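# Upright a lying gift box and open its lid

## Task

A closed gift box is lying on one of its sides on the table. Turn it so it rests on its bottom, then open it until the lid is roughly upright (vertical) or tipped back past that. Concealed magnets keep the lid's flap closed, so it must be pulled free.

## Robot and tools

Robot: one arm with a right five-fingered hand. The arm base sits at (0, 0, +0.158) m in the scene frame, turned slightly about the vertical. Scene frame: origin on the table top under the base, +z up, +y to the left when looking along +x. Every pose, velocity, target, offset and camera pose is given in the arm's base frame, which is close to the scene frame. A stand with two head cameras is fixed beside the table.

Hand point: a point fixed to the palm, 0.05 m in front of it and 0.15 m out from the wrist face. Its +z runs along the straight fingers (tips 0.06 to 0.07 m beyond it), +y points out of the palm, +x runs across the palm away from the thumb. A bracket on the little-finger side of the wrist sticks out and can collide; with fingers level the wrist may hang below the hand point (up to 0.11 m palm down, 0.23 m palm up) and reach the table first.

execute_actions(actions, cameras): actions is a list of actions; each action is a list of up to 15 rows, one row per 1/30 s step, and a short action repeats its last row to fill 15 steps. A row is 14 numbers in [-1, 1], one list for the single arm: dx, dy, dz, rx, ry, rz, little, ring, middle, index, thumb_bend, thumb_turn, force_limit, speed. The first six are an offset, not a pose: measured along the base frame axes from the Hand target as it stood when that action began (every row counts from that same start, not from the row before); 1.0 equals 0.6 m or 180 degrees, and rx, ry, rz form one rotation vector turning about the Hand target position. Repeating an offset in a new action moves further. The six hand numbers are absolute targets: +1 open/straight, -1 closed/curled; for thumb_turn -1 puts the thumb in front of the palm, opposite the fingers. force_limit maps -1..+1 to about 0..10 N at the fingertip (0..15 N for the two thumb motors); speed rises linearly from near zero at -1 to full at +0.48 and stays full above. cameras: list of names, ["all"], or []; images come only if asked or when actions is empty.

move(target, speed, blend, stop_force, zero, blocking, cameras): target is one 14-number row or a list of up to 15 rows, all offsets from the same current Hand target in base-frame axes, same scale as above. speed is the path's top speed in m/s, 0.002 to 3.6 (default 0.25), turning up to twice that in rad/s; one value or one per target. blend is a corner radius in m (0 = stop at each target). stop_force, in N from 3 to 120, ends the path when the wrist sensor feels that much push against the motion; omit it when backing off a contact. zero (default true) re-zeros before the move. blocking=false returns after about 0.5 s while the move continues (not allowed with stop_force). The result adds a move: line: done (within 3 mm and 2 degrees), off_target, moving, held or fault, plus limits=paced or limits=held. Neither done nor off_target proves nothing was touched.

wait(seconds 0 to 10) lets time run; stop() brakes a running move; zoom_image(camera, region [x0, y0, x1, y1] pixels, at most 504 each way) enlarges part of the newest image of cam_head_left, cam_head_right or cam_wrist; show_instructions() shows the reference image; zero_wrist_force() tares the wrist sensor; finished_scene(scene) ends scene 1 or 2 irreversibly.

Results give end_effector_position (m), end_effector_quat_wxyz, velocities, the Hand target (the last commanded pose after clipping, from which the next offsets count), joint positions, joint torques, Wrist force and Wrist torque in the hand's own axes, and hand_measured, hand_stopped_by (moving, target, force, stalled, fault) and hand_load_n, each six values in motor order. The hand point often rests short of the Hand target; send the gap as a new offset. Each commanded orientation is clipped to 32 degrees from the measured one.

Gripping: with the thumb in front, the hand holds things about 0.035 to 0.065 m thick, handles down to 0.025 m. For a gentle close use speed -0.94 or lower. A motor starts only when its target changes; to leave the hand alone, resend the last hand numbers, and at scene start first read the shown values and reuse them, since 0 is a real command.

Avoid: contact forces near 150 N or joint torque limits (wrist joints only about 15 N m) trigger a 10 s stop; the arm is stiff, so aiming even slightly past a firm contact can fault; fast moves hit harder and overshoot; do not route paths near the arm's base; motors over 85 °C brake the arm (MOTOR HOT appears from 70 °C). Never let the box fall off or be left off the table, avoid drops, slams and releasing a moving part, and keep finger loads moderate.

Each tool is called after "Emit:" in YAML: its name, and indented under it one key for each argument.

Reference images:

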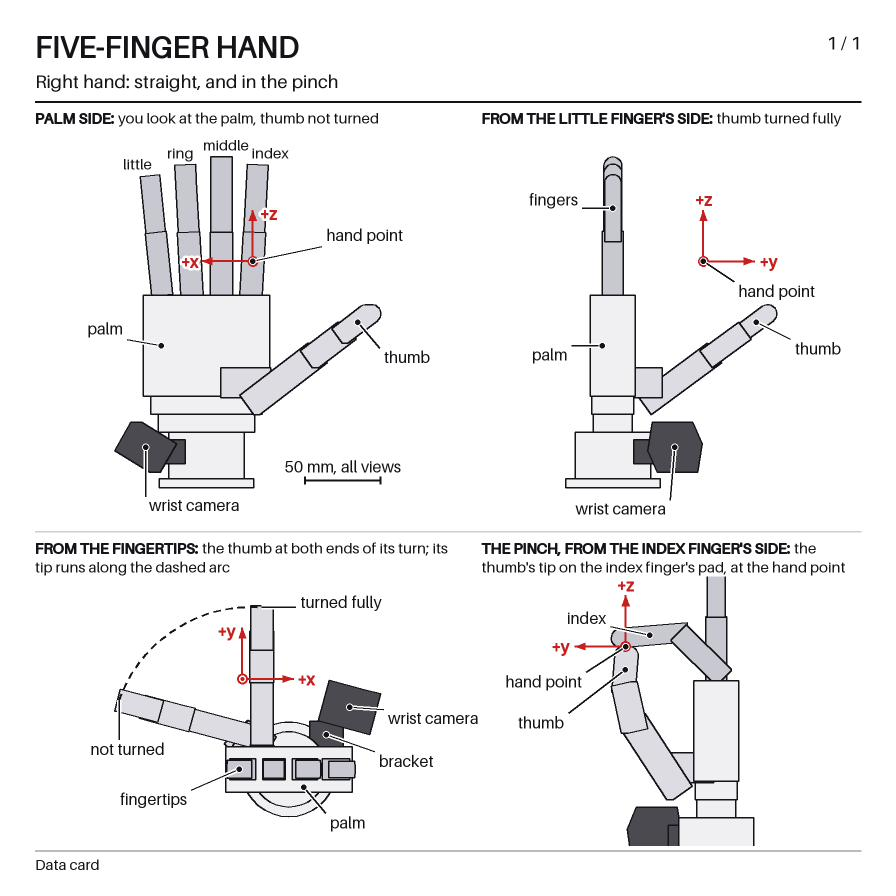

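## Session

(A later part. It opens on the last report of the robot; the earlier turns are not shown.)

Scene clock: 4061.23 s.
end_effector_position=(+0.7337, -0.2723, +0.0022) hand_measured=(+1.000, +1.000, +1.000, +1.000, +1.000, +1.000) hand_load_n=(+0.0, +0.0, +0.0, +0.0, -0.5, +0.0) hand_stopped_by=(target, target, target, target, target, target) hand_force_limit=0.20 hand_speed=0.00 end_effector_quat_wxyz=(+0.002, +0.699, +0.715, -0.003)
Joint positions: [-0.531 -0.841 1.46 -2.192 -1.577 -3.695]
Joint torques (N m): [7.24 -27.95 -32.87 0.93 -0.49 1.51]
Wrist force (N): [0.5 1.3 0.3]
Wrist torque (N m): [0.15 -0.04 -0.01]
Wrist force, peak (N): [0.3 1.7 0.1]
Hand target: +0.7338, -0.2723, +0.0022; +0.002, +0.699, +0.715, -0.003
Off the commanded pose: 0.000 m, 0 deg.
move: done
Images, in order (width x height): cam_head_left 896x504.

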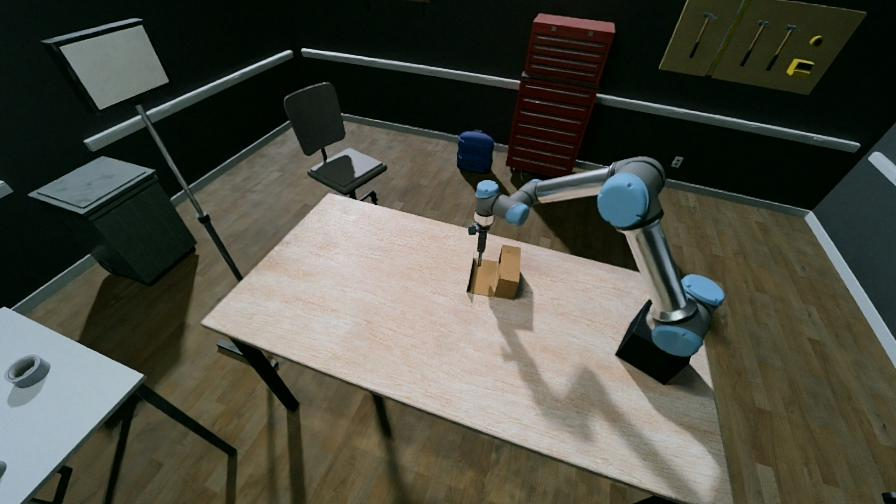

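Emit:
move:
  target:
    - [0,0,0.17,0,0,0,1,1,1,1,1,1,0.2,0.0]
    - [-0.2998,-0.0114,0.12,-0.0042,0.111,0,1,1,1,1,1,-1,0.2,0.0]
  speed: 0.25
  cameras: ["cam_wrist","cam_head_left"]

Emit:
zoom_image:
  camera: "cam_head_left"
  region: [455, 205, 545, 305]

Emit:
zoom_image:
  camera: "cam_wrist"
  region: [180, 0, 580, 400]

Scene clock: 4151.67 s.
end_effector_position=(+0.5539, -0.2791, +0.0742) hand_measured=(+1.000, +1.000, +1.000, +1.000, +1.000, -1.000) hand_load_n=(+0.0, +0.0, +0.0, +0.0, +0.0, +0.0) hand_stopped_by=(target, target, target, target, target, target) hand_force_limit=0.20 hand_speed=0.00 end_effector_quat_wxyz=(-0.117, +0.688, +0.704, -0.129)
Joint positions: [-0.61 -1.136 1.645 -1.8 -1.785 -3.745]
Joint torques (N m): [-6.5 -57.38 -3.92 1.02 -0.38 -1.18]
Wrist force (N): [0.6 1.5 -0.1]
Wrist torque (N m): [0.20 -0.08 0.08]
Wrist force, peak (N): [2.1 2.4 -0.1]
Hand target: +0.5539, -0.2791, +0.0742; -0.117, +0.688, +0.704, -0.129
Off the commanded pose: 0.000 m, 0 deg.
move: done
camera_calibration:
cam_wrist: T_world_to_cam=[[0.892545, 0.311741, -0.325854, -0.386481], [0.42744, -0.815126, 0.39098, -0.494985], [-0.143728, -0.48825, -0.860787, 0.123695], [0, 0, 0, 1]] pos_world=[0.574307, -0.222599, 0.174067]
Images, in order (width x height): cam_head_left 896x504, cam_wrist 672x504.

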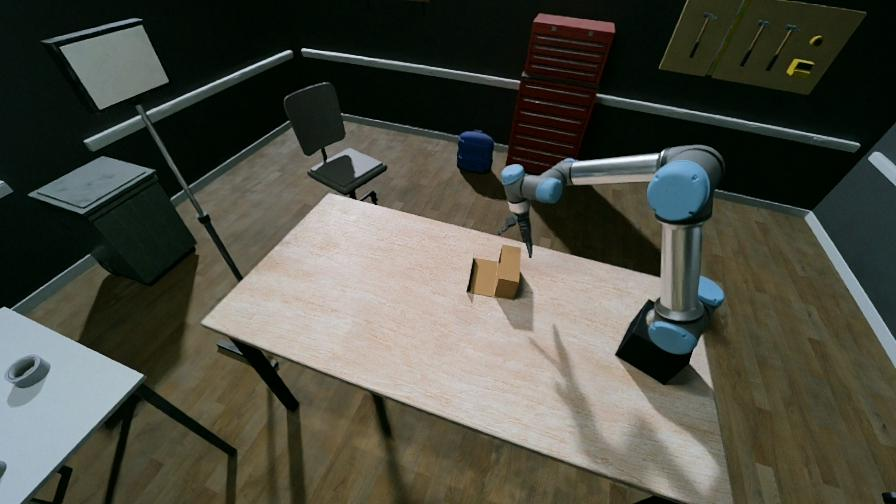

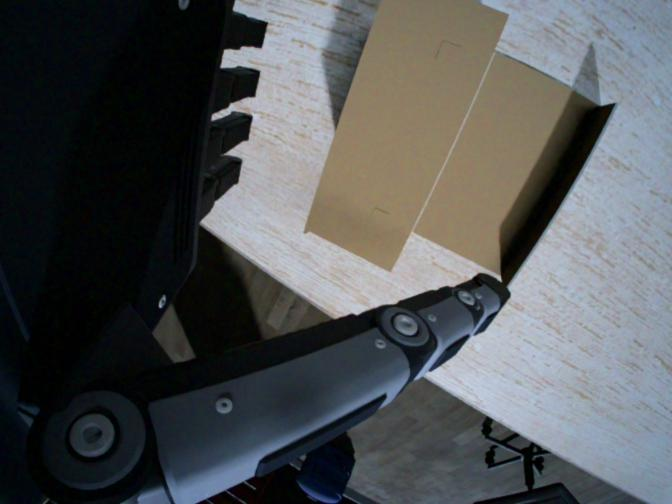

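Scaled by 5.040 from the camera's 896x504 image, which has a finer 1280x720 frame.

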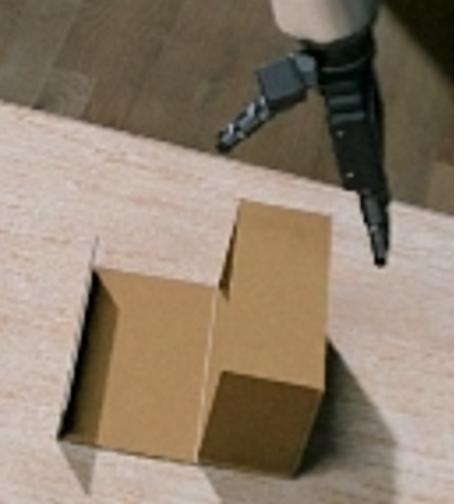

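Scaled by 1.260 from the camera's 672x504 image, which has a finer 960x720 frame.

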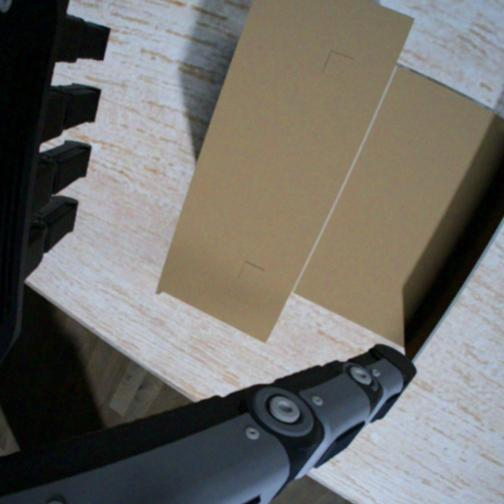

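Emit:
move:
  target:
    - [-0.0083,0,-0.12,0,0,0,1,1,1,1,1,-1,0.2,0.0]
    - [-0.0083,0,-0.2237,0,0,0,1,1,1,1,1,-1,0.2,0.0]
  speed: [0.15,0.06]
  stop_force: 4
  cameras: ["cam_wrist","cam_head_left"]

Emit:
zoom_image:
  camera: "cam_head_left"
  region: [455, 205, 545, 305]

Scene clock: 4177.67 s.
end_effector_position=(+0.5489, -0.2791, -0.0600) hand_measured=(+1.000, +1.000, +1.000, +1.000, +1.000, -1.000) hand_load_n=(+0.0, +0.0, +0.0, +0.0, +0.0, +0.0) hand_stopped_by=(target, target, target, target, target, target) hand_force_limit=0.20 hand_speed=0.00 end_effector_quat_wxyz=(-0.117, +0.688, +0.704, -0.129)
Joint positions: [-0.615 -0.949 1.763 -2.107 -1.786 -3.749]
Joint torques (N m): [-4.26 -22.68 -0.7 -4.64 -0.95 -1.42]
Wrist force (N): [0.6 1.5 -0.1]
Wrist torque (N m): [0.18 -0.10 0.08]
Wrist force, peak (N): [0.4 2.0 0.6]
Hand target: +0.5489, -0.2791, -0.0600; -0.117, +0.688, +0.704, -0.129
Off the commanded pose: 0.000 m, 0 deg.
move: done
camera_calibration:
cam_wrist: T_world_to_cam=[[0.892584, 0.311669, -0.325818, -0.425787], [0.427361, -0.815153, 0.391009, -0.440341], [-0.143726, -0.48825, -0.860787, 0.00745735], [0, 0, 0, 1]] pos_world=[0.569307, -0.222599, 0.0398674]
Images, in order (width x height): cam_head_left 896x504, cam_wrist 672x504.

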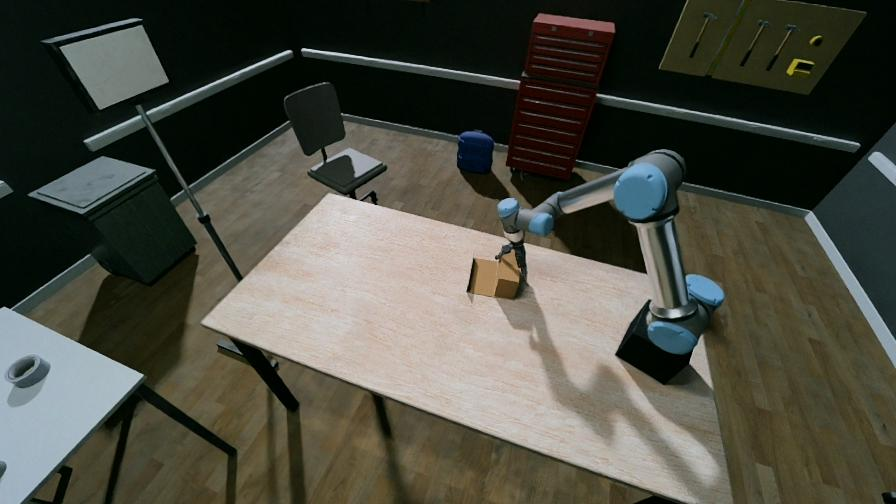

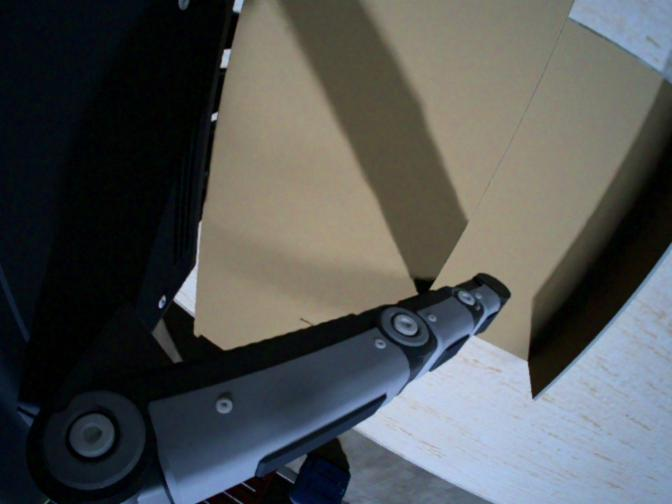

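Scaled by 5.040 from the camera's 896x504 image, which has a finer 1280x720 frame.

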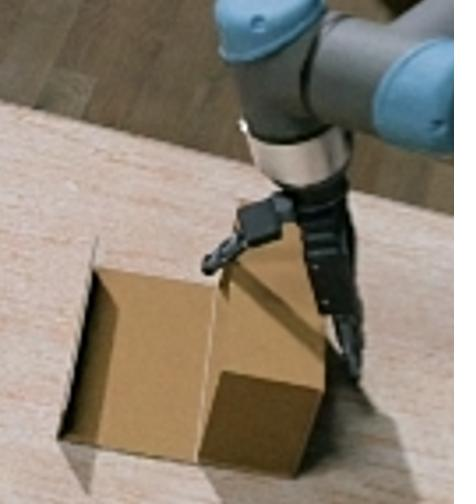

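Emit:
move:
  target:
    - [-0.0312,0,0.0098,0.0011,-0.0555,0,1,1,1,1,1,-1,0.2,0.0]
    - [-0.057,0,0.0152,0.0022,-0.111,0,1,1,1,1,1,-1,0.2,0.0]
    - [-0.0833,0,0.016,0.0033,-0.1667,0,1,1,1,1,1,-1,0.2,0.0]
  speed: 0.06
  blend: 0.006
  cameras: ["cam_wrist","cam_head_left"]

Emit:
zoom_image:
  camera: "cam_head_left"
  region: [455, 205, 545, 305]

Scene clock: 4194.77 s.
end_effector_position=(+0.4990, -0.2791, -0.0504) hand_measured=(+1.000, +1.000, +1.000, +1.000, +1.000, -1.000) hand_load_n=(+0.0, +0.0, +0.0, +0.0, +0.0, +0.0) hand_stopped_by=(target, target, target, target, target, target) hand_force_limit=0.20 hand_speed=0.00 end_effector_quat_wxyz=(+0.065, +0.697, +0.711, +0.057)
Joint positions: [-0.848 -1.077 2.264 -2.881 -1.447 -4.001]
Joint torques (N m): [-5.88 -15.96 4.89 -5.47 1.95 -1.49]
Wrist force (N): [0.1 1.3 0.2]
Wrist torque (N m): [0.11 0.00 0.06]
Wrist force, peak (N): [0.3 3.0 -1.9]
Hand target: +0.4990, -0.2791, -0.0504; +0.065, +0.697, +0.711, +0.057
Off the commanded pose: 0.000 m, 0 deg.
move: done
camera_calibration:
cam_wrist: T_world_to_cam=[[0.935088, 0.312523, 0.167152, -0.374153], [0.176814, -0.820106, 0.544209, -0.291429], [0.307161, -0.479328, -0.822129, -0.212029], [0, 0, 0, 1]] pos_world=[0.466522, -0.223703, 0.0468236]
Images, in order (width x height): cam_head_left 896x504, cam_wrist 672x504.

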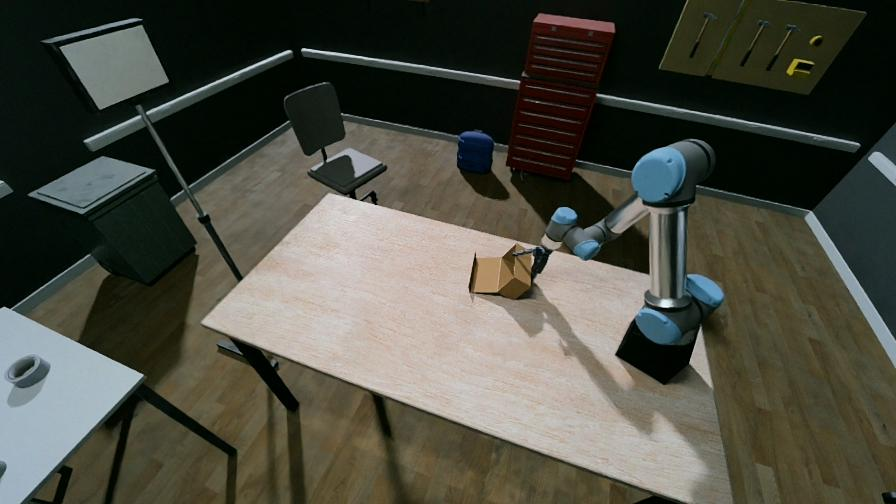

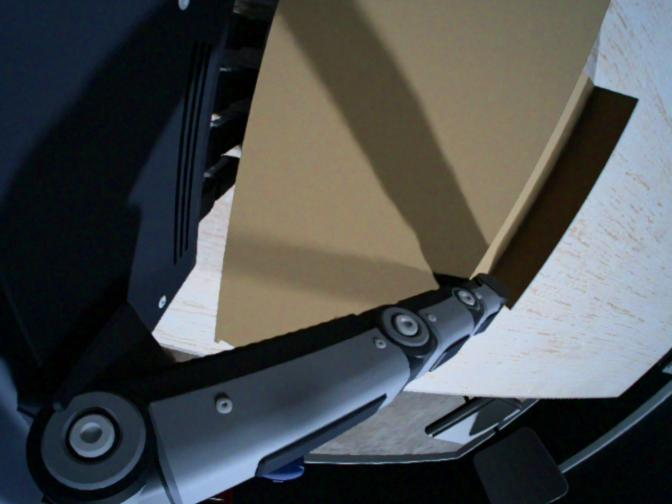

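Scaled by 5.040 from the camera's 896x504 image, which has a finer 1280x720 frame.

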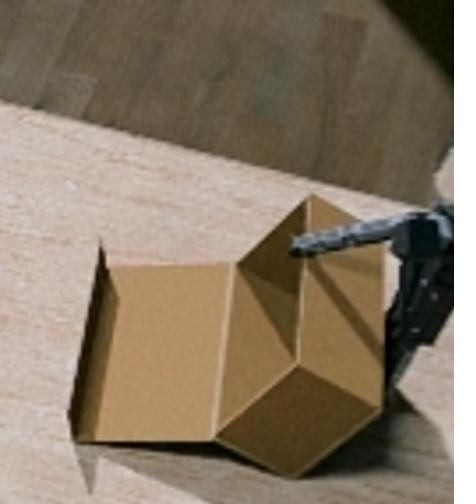

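Emit:
move:
  target:
    - [-0.0303,0,-0.006,0.0013,-0.0667,0,1,1,1,1,1,-1,0.2,0.0]
    - [-0.0493,0,0.0155,0.0013,-0.0667,0,1,1,1,1,1,-1,0.2,0.0]
  speed: 0.05
  blend: 0.003
  cameras: ["cam_wrist","cam_head_left"]

Emit:
zoom_image:
  camera: "cam_head_left"
  region: [455, 205, 545, 305]

Scene clock: 4217.60 s.
end_effector_position=(+0.4694, -0.2791, -0.0412) hand_measured=(+1.000, +1.000, +1.000, +1.000, +1.000, -1.000) hand_load_n=(+0.0, +0.0, +0.0, +0.0, +0.0, +0.0) hand_stopped_by=(target, target, target, target, target, target) hand_force_limit=0.20 hand_speed=0.00 end_effector_quat_wxyz=(+0.138, +0.688, +0.700, +0.132)
Joint positions: [-0.996 -1.051 2.433 -3.174 -1.254 -4.121]
Joint torques (N m): [-7.38 -44.19 4.97 0.56 2.06 -1.34]
Wrist force (N): [0.2 0.7 0.3]
Wrist torque (N m): [0.07 -0.03 0.09]
Wrist force, peak (N): [0.1 1.8 -1.0]
Hand target: +0.4694, -0.2791, -0.0411; +0.138, +0.688, +0.700, +0.132
Off the commanded pose: 0.000 m, 0 deg.
move: done
camera_calibration:
cam_wrist: T_world_to_cam=[[0.879686, 0.311416, 0.359405, -0.314443], [0.0599552, -0.822356, 0.565805, -0.236134], [0.47176, -0.476183, -0.742086, -0.268479], [0, 0, 0, 1]] pos_world=[0.417426, -0.224109, 0.0473843]
Images, in order (width x height): cam_head_left 896x504, cam_wrist 672x504.

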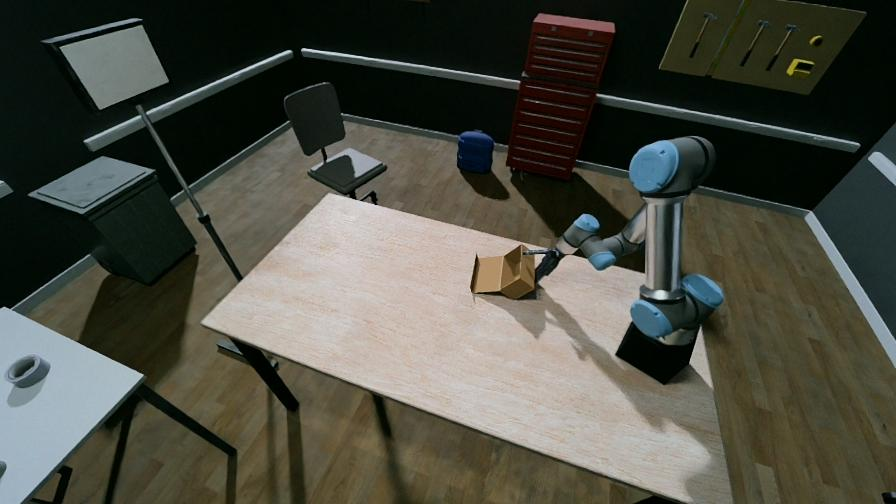

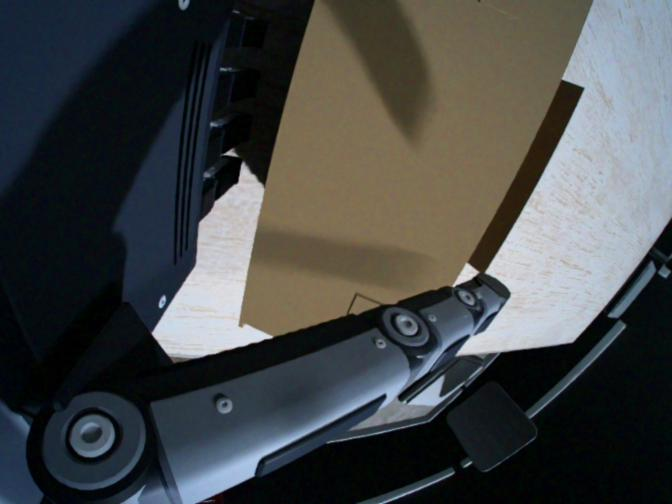

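Scaled by 5.040 from the camera's 896x504 image, which has a finer 1280x720 frame.

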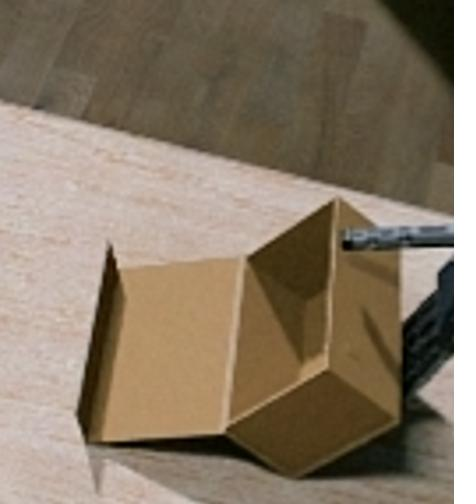

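Emit:
move:
  target:
    - [0,0,0,0,0,0,1,1,1,1,1,1,0.2,0.0]
    - [-0.0057,0,0.0068,0.002,-0.1,0,1,1,1,1,1,1,0.2,0.0]
    - [-0.044,0,0.0068,0.002,-0.1,0,1,1,1,1,1,1,0.2,0.0]
  speed: [0.05,0.05,0.03]
  blend: [0,0.002,0]
  cameras: ["cam_wrist","cam_head_left"]

Emit:
zoom_image:
  camera: "cam_head_left"
  region: [455, 205, 565, 315]

Scene clock: 4245.97 s.
end_effector_position=(+0.4430, -0.2791, -0.0370) hand_measured=(+1.000, +1.000, +1.000, +1.000, +1.000, +1.000) hand_load_n=(+0.0, +0.0, +0.0, +0.0, +0.0, +0.0) hand_stopped_by=(target, target, target, target, target, target) hand_force_limit=0.20 hand_speed=0.00 end_effector_quat_wxyz=(+0.244, +0.659, +0.670, +0.240)
Joint positions: [-1.212 -0.821 2.569 -3.605 -0.925 -4.274]
Joint torques (N m): [-4.72 -45.19 10.98 1.24 2.75 -1.77]
Wrist force (N): [0.1 0.3 0.5]
Wrist torque (N m): [0.01 -0.01 0.09]
Wrist force, peak (N): [0.3 1.1 0.6]
Hand target: +0.4430, -0.2791, -0.0370; +0.244, +0.659, +0.670, +0.240
Off the commanded pose: 0.000 m, 0 deg.
move: done
camera_calibration:
cam_wrist: T_world_to_cam=[[0.725254, 0.308396, 0.615547, -0.215711], [-0.116937, -0.825897, 0.551562, -0.159974], [0.678478, -0.472003, -0.562922, -0.336701], [0, 0, 0, 1]] pos_world=[0.366183, -0.224522, 0.0314793]
Images, in order (width x height): cam_head_left 896x504, cam_wrist 672x504.

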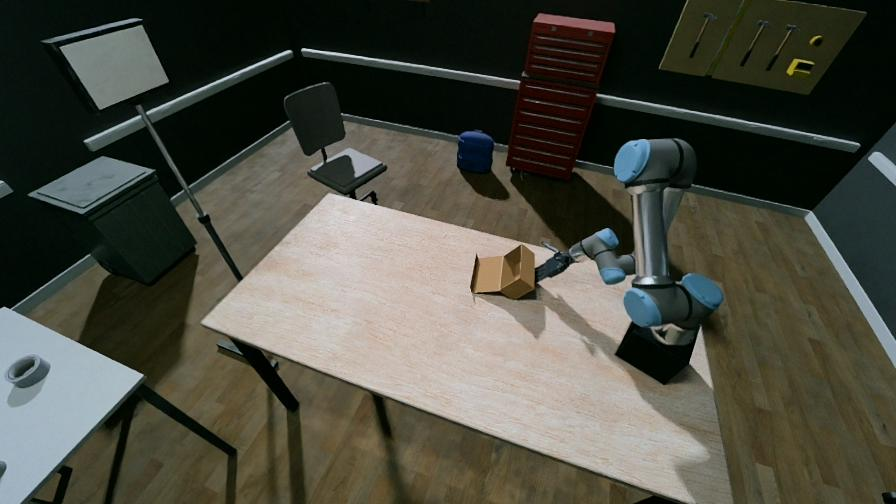

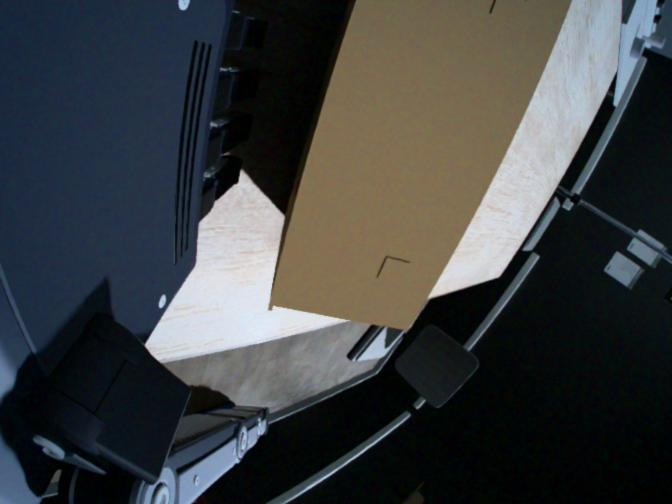

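Scaled by 4.582 from the camera's 896x504 image, which has a finer 1280x720 frame.

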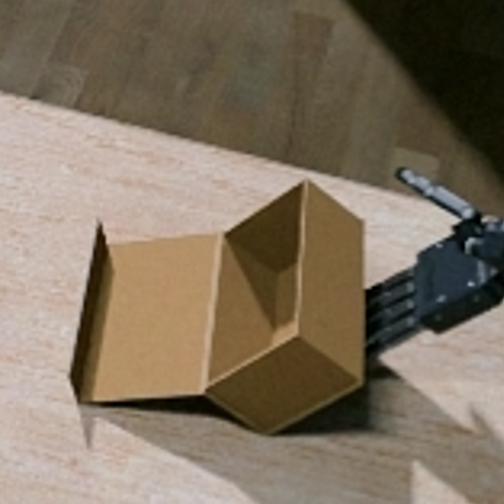

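Emit:
move:
  target: [-0.045,0,0,0,0,0,1,1,1,1,1,1,0.2,0.0]
  speed: 0.03
  cameras: ["cam_head_left"]

Emit:
zoom_image:
  camera: "cam_head_left"
  region: [455, 205, 565, 315]

Scene clock: 4253.30 s.
end_effector_position=(+0.4160, -0.2791, -0.0370) hand_measured=(+1.000, +1.000, +1.000, +1.000, +1.000, +1.000) hand_load_n=(+0.0, +0.0, +0.0, +0.0, +0.0, +0.0) hand_stopped_by=(target, target, target, target, target, target) hand_force_limit=0.20 hand_speed=0.00 end_effector_quat_wxyz=(+0.244, +0.659, +0.670, +0.240)
Joint positions: [-1.296 -0.829 2.626 -3.591 -0.904 -4.376]
Joint torques (N m): [-5.59 -43.33 14.11 1.09 2.8 -1.36]
Wrist force (N): [0.0 0.0 0.5]
Wrist torque (N m): [-0.02 0.00 0.08]
Wrist force, peak (N): [0.0 0.6 0.7]
Hand target: +0.4160, -0.2791, -0.0370; +0.244, +0.659, +0.670, +0.240
Off the commanded pose: 0.000 m, 0 deg.
move: done
Images, in order (width x height): cam_head_left 896x504.

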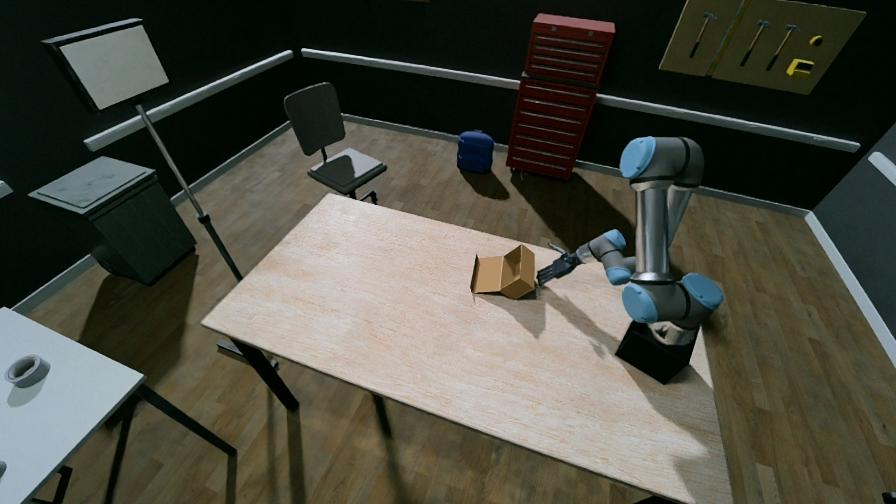

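Scaled by 4.582 from the camera's 896x504 image, which has a finer 1280x720 frame.

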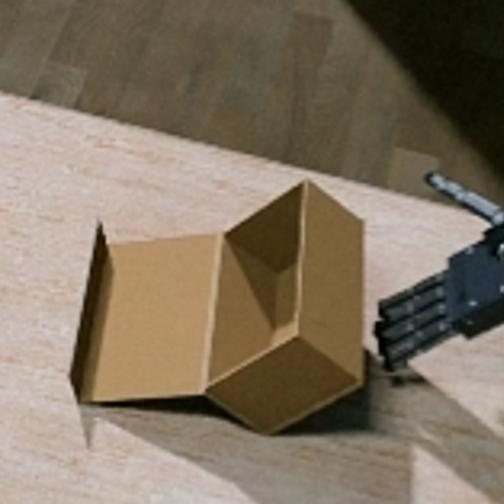

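Emit:
move:
  target:
    - [0.0833,0,0,0,0,0,1,1,1,1,1,1,0.2,0.0]
    - [0.089,0,-0.0068,-0.002,0.1,0,1,1,1,1,1,-1,0.2,0.0]
    - [0.108,0,-0.0308,-0.002,0.1,0,0.6,0.6,0.6,0.6,1,-1,0.2,0.0]
  speed: 0.08
  cameras: ["cam_wrist","cam_head_left"]

Emit:
zoom_image:
  camera: "cam_head_left"
  region: [455, 205, 565, 315]

Scene clock: 4344.57 s.
end_effector_position=(+0.4808, -0.2791, -0.0555) hand_measured=(+0.600, +0.600, +0.600, +0.600, +1.000, -1.000) hand_load_n=(+0.0, +0.0, +0.0, +0.0, +1.5, +3.0) hand_stopped_by=(target, target, target, target, target, target) hand_force_limit=0.20 hand_speed=0.00 end_effector_quat_wxyz=(+0.138, +0.688, +0.700, +0.132)
Joint positions: [-0.972 -0.992 2.404 -3.211 -1.26 -4.096]
Joint torques (N m): [8.28 -11.97 -12.93 -3.42 -0.53 1.25]
Wrist force (N): [-1.7 3.6 -6.2]
Wrist torque (N m): [0.02 0.09 0.13]
Wrist force, peak (N): [-1.1 4.4 -7.8]
Hand target: +0.4808, -0.2791, -0.0555; +0.138, +0.688, +0.700, +0.132
Off the commanded pose: 0.000 m, 0 deg.
move: done
camera_calibration:
cam_wrist: T_world_to_cam=[[0.879686, 0.311416, 0.359405, -0.319244], [0.0599552, -0.822356, 0.565805, -0.228721], [0.47176, -0.476183, -0.742086, -0.284421], [0, 0, 0, 1]] pos_world=[0.428726, -0.224109, 0.0330843]
Images, in order (width x height): cam_head_left 896x504, cam_wrist 672x504.

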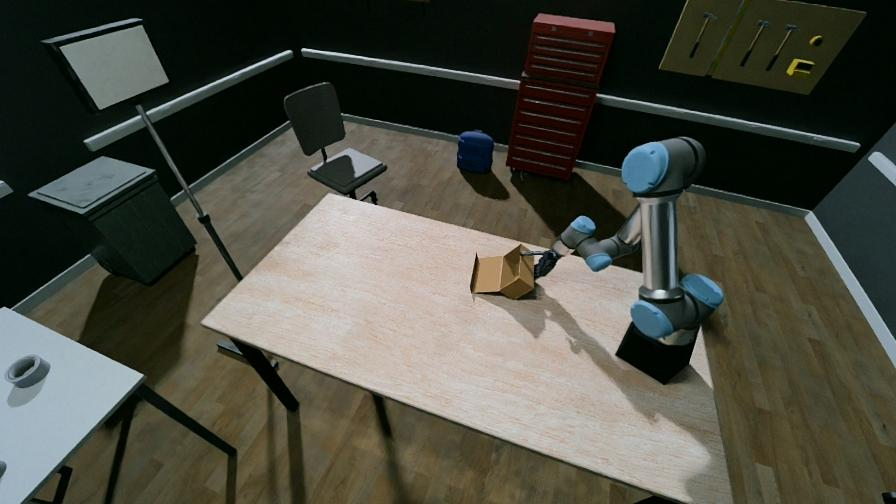

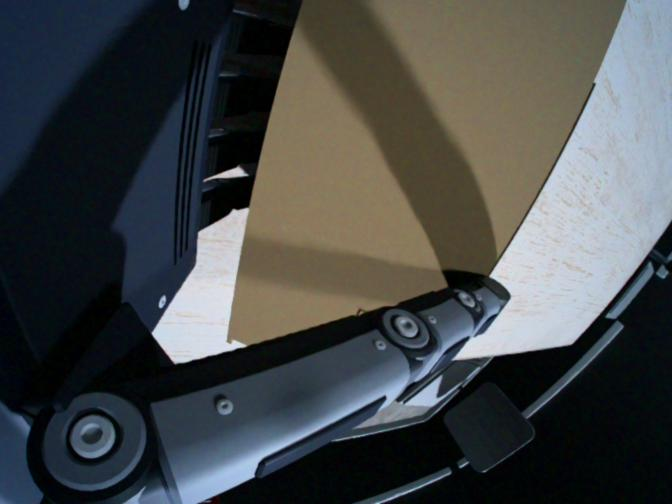

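Scaled by 4.582 from the camera's 896x504 image, which has a finer 1280x720 frame.

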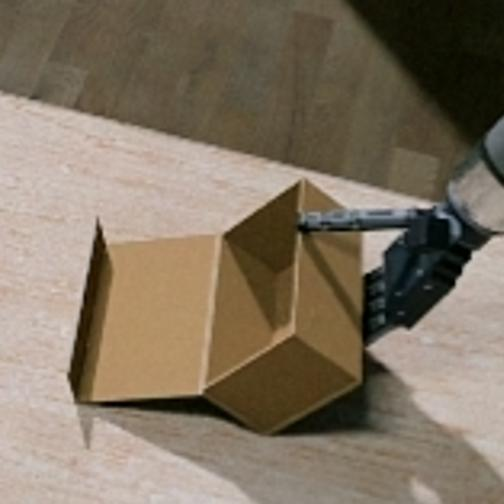

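Emit:
move:
  target:
    - [0,0,0.0267,0,0,0,0.85,0.85,0.85,0.85,1,-1,0.2,0.0]
    - [0.0167,0,0.0267,0,0,0,0.85,0.85,0.85,0.85,1,-1,0.2,0.0]
    - [0.0167,0,0.0,0,0,0,0.85,0.85,0.85,0.85,1,-1,0.2,0.0]
  speed: 0.06
  cameras: ["cam_wrist","cam_head_left"]

Emit:
zoom_image:
  camera: "cam_head_left"
  region: [455, 205, 565, 315]

Scene clock: 4357.53 s.
end_effector_position=(+0.4908, -0.2791, -0.0554) hand_measured=(+0.850, +0.850, +0.850, +0.850, +1.000, -1.000) hand_load_n=(+0.0, +0.0, +0.0, +0.0, +1.0, -1.0) hand_stopped_by=(target, target, target, target, target, target) hand_force_limit=0.20 hand_speed=0.00 end_effector_quat_wxyz=(+0.138, +0.688, +0.700, +0.131)
Joint positions: [-0.951 -0.985 2.381 -3.202 -1.265 -4.074]
Joint torques (N m): [6.67 -12.74 -15.55 -4.5 1.37 1.77]
Wrist force (N): [0.9 3.7 -5.9]
Wrist torque (N m): [0.06 0.04 0.02]
Wrist force, peak (N): [-2.1 3.9 -6.6]
Hand target: +0.4908, -0.2791, -0.0555; +0.138, +0.688, +0.700, +0.132
Off the commanded pose: 0.000 m, 0 deg.
move: done
camera_calibration:
cam_wrist: T_world_to_cam=[[0.879683, 0.31147, 0.359366, -0.328114], [0.060014, -0.822336, 0.565829, -0.229348], [0.471759, -0.476183, -0.742087, -0.289186], [0, 0, 0, 1]] pos_world=[0.438826, -0.224109, 0.0330842]
Images, in order (width x height): cam_head_left 896x504, cam_wrist 672x504.

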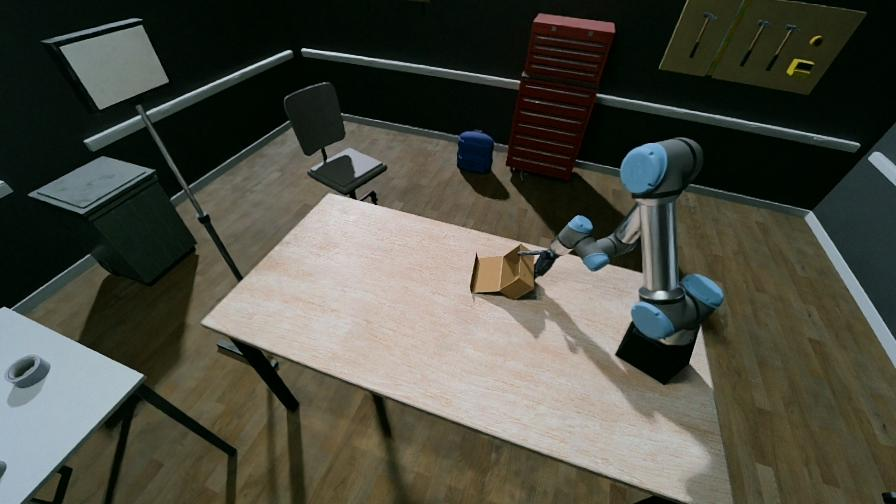

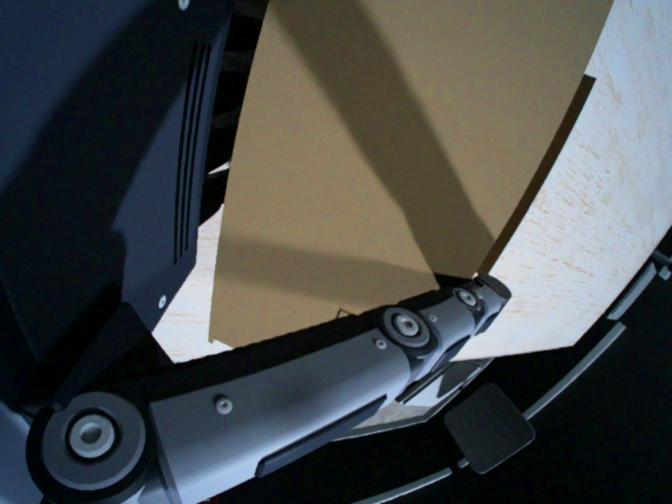

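Scaled by 4.582 from the camera's 896x504 image, which has a finer 1280x720 frame.

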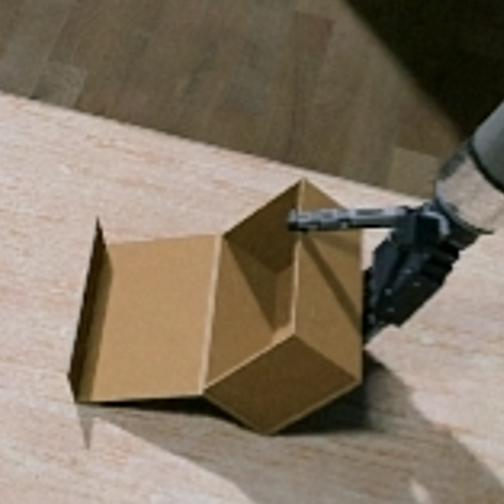

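Emit:
move:
  target:
    - [-0.003,0,0.005,0,0,0,0.68,0.68,0.68,0.68,1,-1,0.2,0.0]
    - [-0.0305,0,-0.0027,0.001,-0.05,0,0.68,0.68,0.68,0.68,1,-1,0.2,0.0]
    - [-0.0518,0,-0.013,0.002,-0.1,0,0.68,0.68,0.68,0.68,1,-1,0.2,0.0]
  speed: 0.05
  blend: 0.002
  cameras: ["cam_wrist","cam_head_left"]

Emit:
zoom_image:
  camera: "cam_head_left"
  region: [455, 205, 565, 315]

Scene clock: 4374.70 s.
end_effector_position=(+0.4597, -0.2791, -0.0633) hand_measured=(+0.680, +0.680, +0.680, +0.680, +1.000, -1.000) hand_load_n=(+0.0, +0.0, +0.0, +0.0, +0.0, +0.0) hand_stopped_by=(target, target, target, target, target, target) hand_force_limit=0.20 hand_speed=0.00 end_effector_quat_wxyz=(+0.244, +0.659, +0.670, +0.240)
Joint positions: [-1.164 -0.713 2.508 -3.686 -0.94 -4.216]
Joint torques (N m): [-7.39 -14.61 12.44 -6.23 2.3 -1.44]
Wrist force (N): [0.2 0.1 0.2]
Wrist torque (N m): [0.01 -0.03 0.07]
Wrist force, peak (N): [0.6 4.1 -6.8]
Hand target: +0.4597, -0.2791, -0.0633; +0.244, +0.659, +0.670, +0.240
Off the commanded pose: 0.000 m, 0 deg.
move: done; blend cut to 0.0017 m at target 1
camera_calibration:
cam_wrist: T_world_to_cam=[[0.725354, 0.30839, 0.615433, -0.211673], [-0.116857, -0.825896, 0.55158, -0.143545], [0.678385, -0.472009, -0.563029, -0.362802], [0, 0, 0, 1]] pos_world=[0.382883, -0.224522, 0.00517896]
Images, in order (width x height): cam_head_left 896x504, cam_wrist 672x504.

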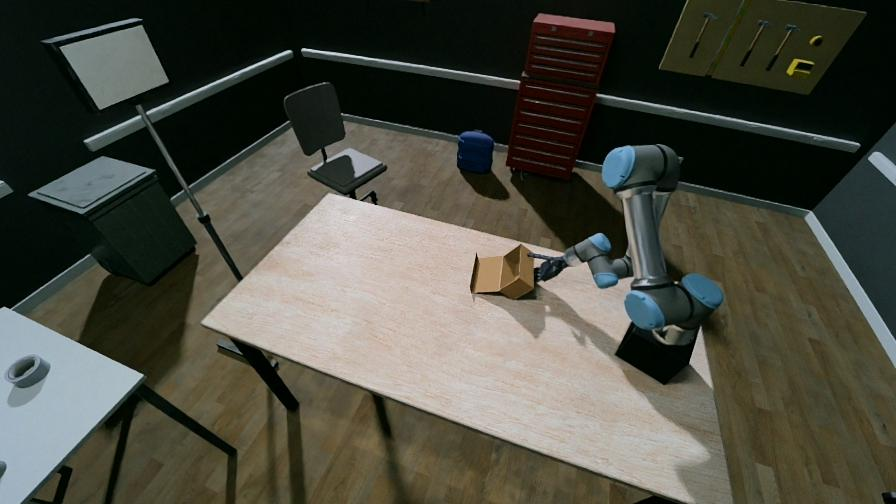

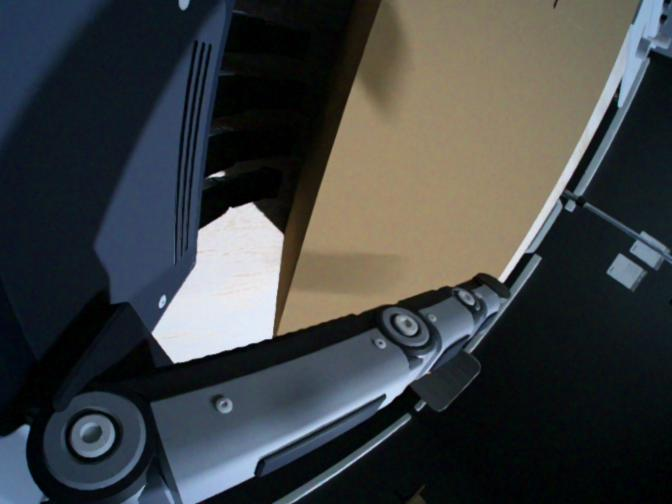

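Scaled by 4.582 from the camera's 896x504 image, which has a finer 1280x720 frame.

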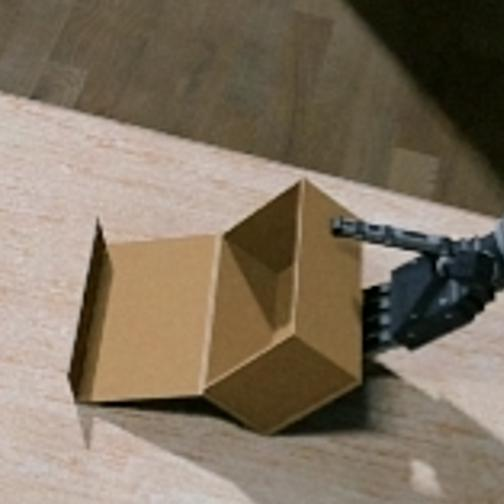

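Emit:
move:
  target:
    - [0,0,0.0833,-0.0026,0.1278,0,0.85,0.85,0.85,0.85,1,-1,0.2,0.0]
    - [0.033,0,0.0623,-0.0026,0.1278,0,0.85,0.85,0.85,0.85,1,-1,0.2,0.0]
    - [0.0578,0,0.0183,-0.0026,0.1278,0,0.85,0.85,0.85,0.85,1,-1,0.2,0.0]
  speed: 0.08
  blend: 0.003
  cameras: ["cam_wrist"]

Emit:
zoom_image:
  camera: "cam_wrist"
  region: [180, 0, 600, 400]

Scene clock: 4417.77 s.
end_effector_position=(+0.4944, -0.2791, -0.0523) hand_measured=(+0.850, +0.850, +0.850, +0.850, +1.000, -1.000) hand_load_n=(+0.0, +0.0, +0.0, +0.0, +0.0, +0.0) hand_stopped_by=(target, target, target, target, target, target) hand_force_limit=0.20 hand_speed=0.00 end_effector_quat_wxyz=(+0.108, +0.693, +0.706, +0.101)
Joint positions: [-0.906 -1.036 2.337 -3.064 -1.344 -4.045]
Joint torques (N m): [6.21 -15.16 -19.4 -5.68 -0.5 1.85]
Wrist force (N): [0.1 0.5 0.2]
Wrist torque (N m): [0.04 -0.01 -0.02]
Wrist force, peak (N): [0.7 0.2 1.2]
Hand target: +0.4944, -0.2791, -0.0523; +0.108, +0.693, +0.706, +0.101
Off the commanded pose: 0.000 m, 0 deg.
move: done
camera_calibration:
cam_wrist: T_world_to_cam=[[0.907618, 0.312099, 0.280755, -0.350117], [0.109188, -0.821275, 0.559987, -0.255652], [0.405349, -0.477599, -0.779482, -0.257992], [0, 0, 0, 1]] pos_world=[0.450263, -0.223906, 0.0403586]
Images, in order (width x height): cam_wrist 672x504.

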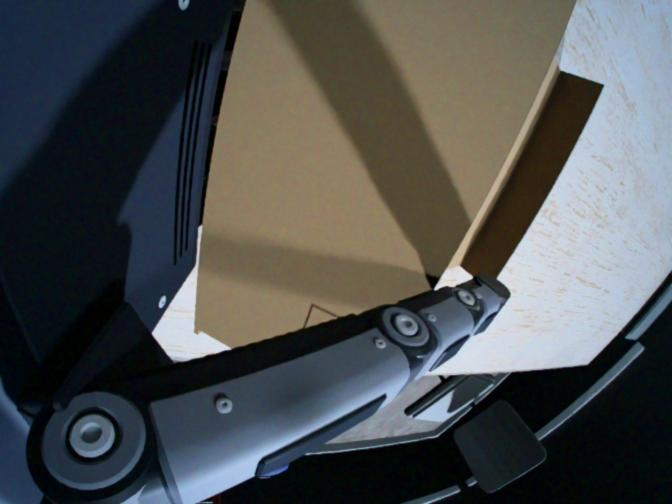

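Scaled by 1.200 from the camera's 672x504 image, which has a finer 960x720 frame.

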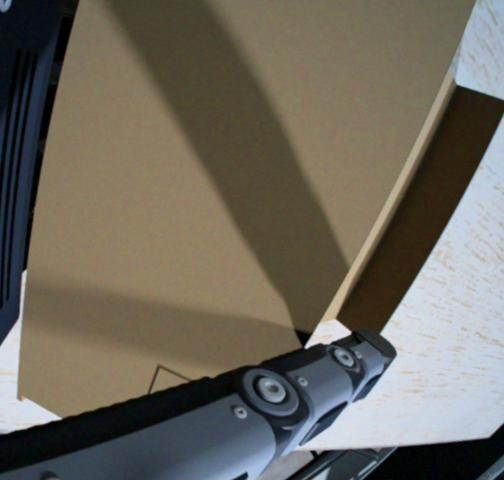

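Emit:
move:
  target:
    - [-0.0268,0,-0.0097,0.001,-0.05,0,0.68,0.68,0.68,0.68,1,-1,0.2,0.0]
    - [-0.0478,0,-0.0192,0.002,-0.1,0,0.68,0.68,0.68,0.68,1,-1,0.2,0.0]
  speed: 0.05
  blend: 0.002
  cameras: ["cam_wrist","cam_head_left"]

Emit:
zoom_image:
  camera: "cam_head_left"
  region: [455, 205, 565, 315]

Scene clock: 4432.70 s.
end_effector_position=(+0.4657, -0.2791, -0.0638) hand_measured=(+0.680, +0.680, +0.680, +0.680, +1.000, -1.000) hand_load_n=(+0.0, +0.5, +0.0, +0.0, +0.0, +0.0) hand_stopped_by=(target, target, target, target, target, target) hand_force_limit=0.20 hand_speed=0.00 end_effector_quat_wxyz=(+0.215, +0.669, +0.680, +0.210)
Joint positions: [-1.109 -0.795 2.49 -3.569 -1.033 -4.184]
Joint torques (N m): [-7.04 -14.44 8.52 -6 2.49 -1.36]
Wrist force (N): [-0.1 0.4 0.4]
Wrist torque (N m): [0.04 0.01 0.06]
Wrist force, peak (N): [1.2 4.4 -6.8]
Hand target: +0.4657, -0.2791, -0.0639; +0.215, +0.669, +0.680, +0.210
Off the commanded pose: 0.000 m, 0 deg.
move: done
camera_calibration:
cam_wrist: T_world_to_cam=[[0.776239, 0.309439, 0.549273, -0.243281], [-0.0683074, -0.824844, 0.561218, -0.164299], [0.626727, -0.473159, -0.619139, -0.34698], [0, 0, 0, 1]] pos_world=[0.395083, -0.224417, 0.0110067]
Images, in order (width x height): cam_head_left 896x504, cam_wrist 672x504.

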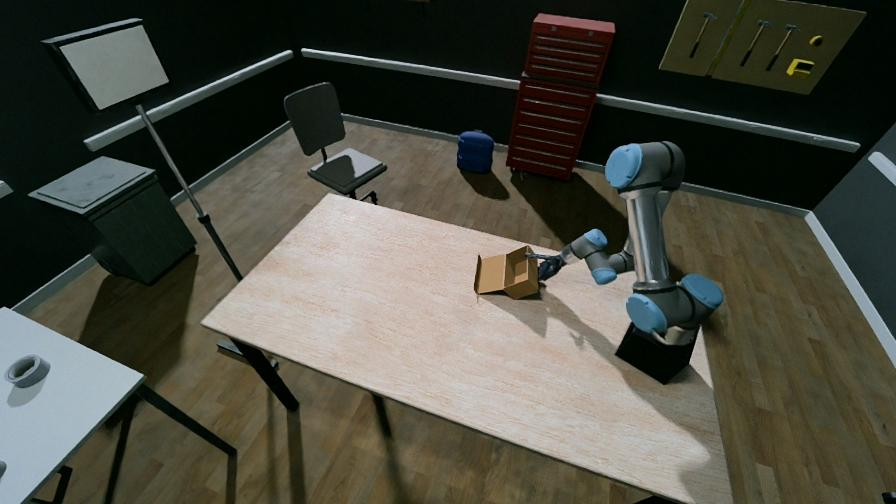

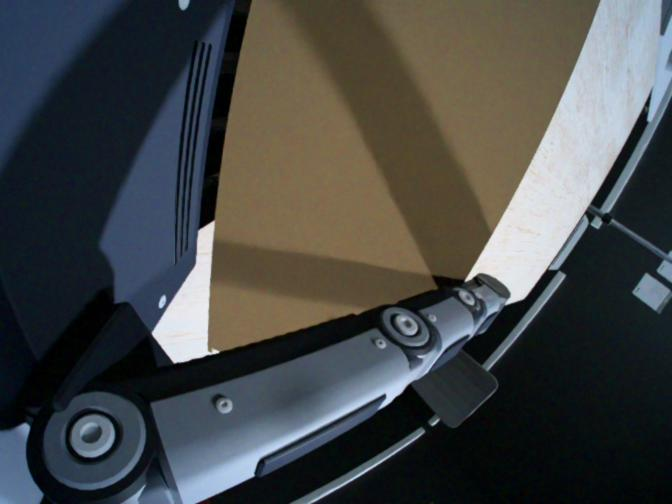

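Scaled by 4.582 from the camera's 896x504 image, which has a finer 1280x720 frame.

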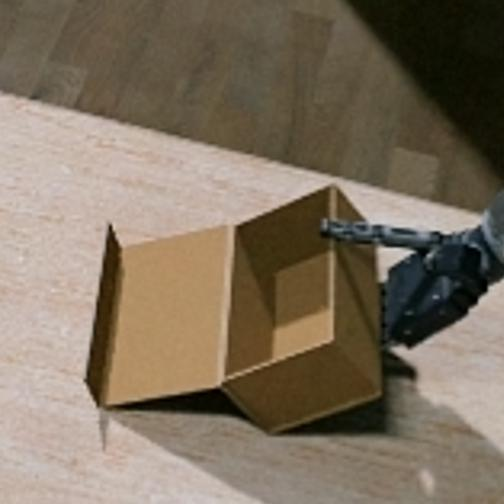

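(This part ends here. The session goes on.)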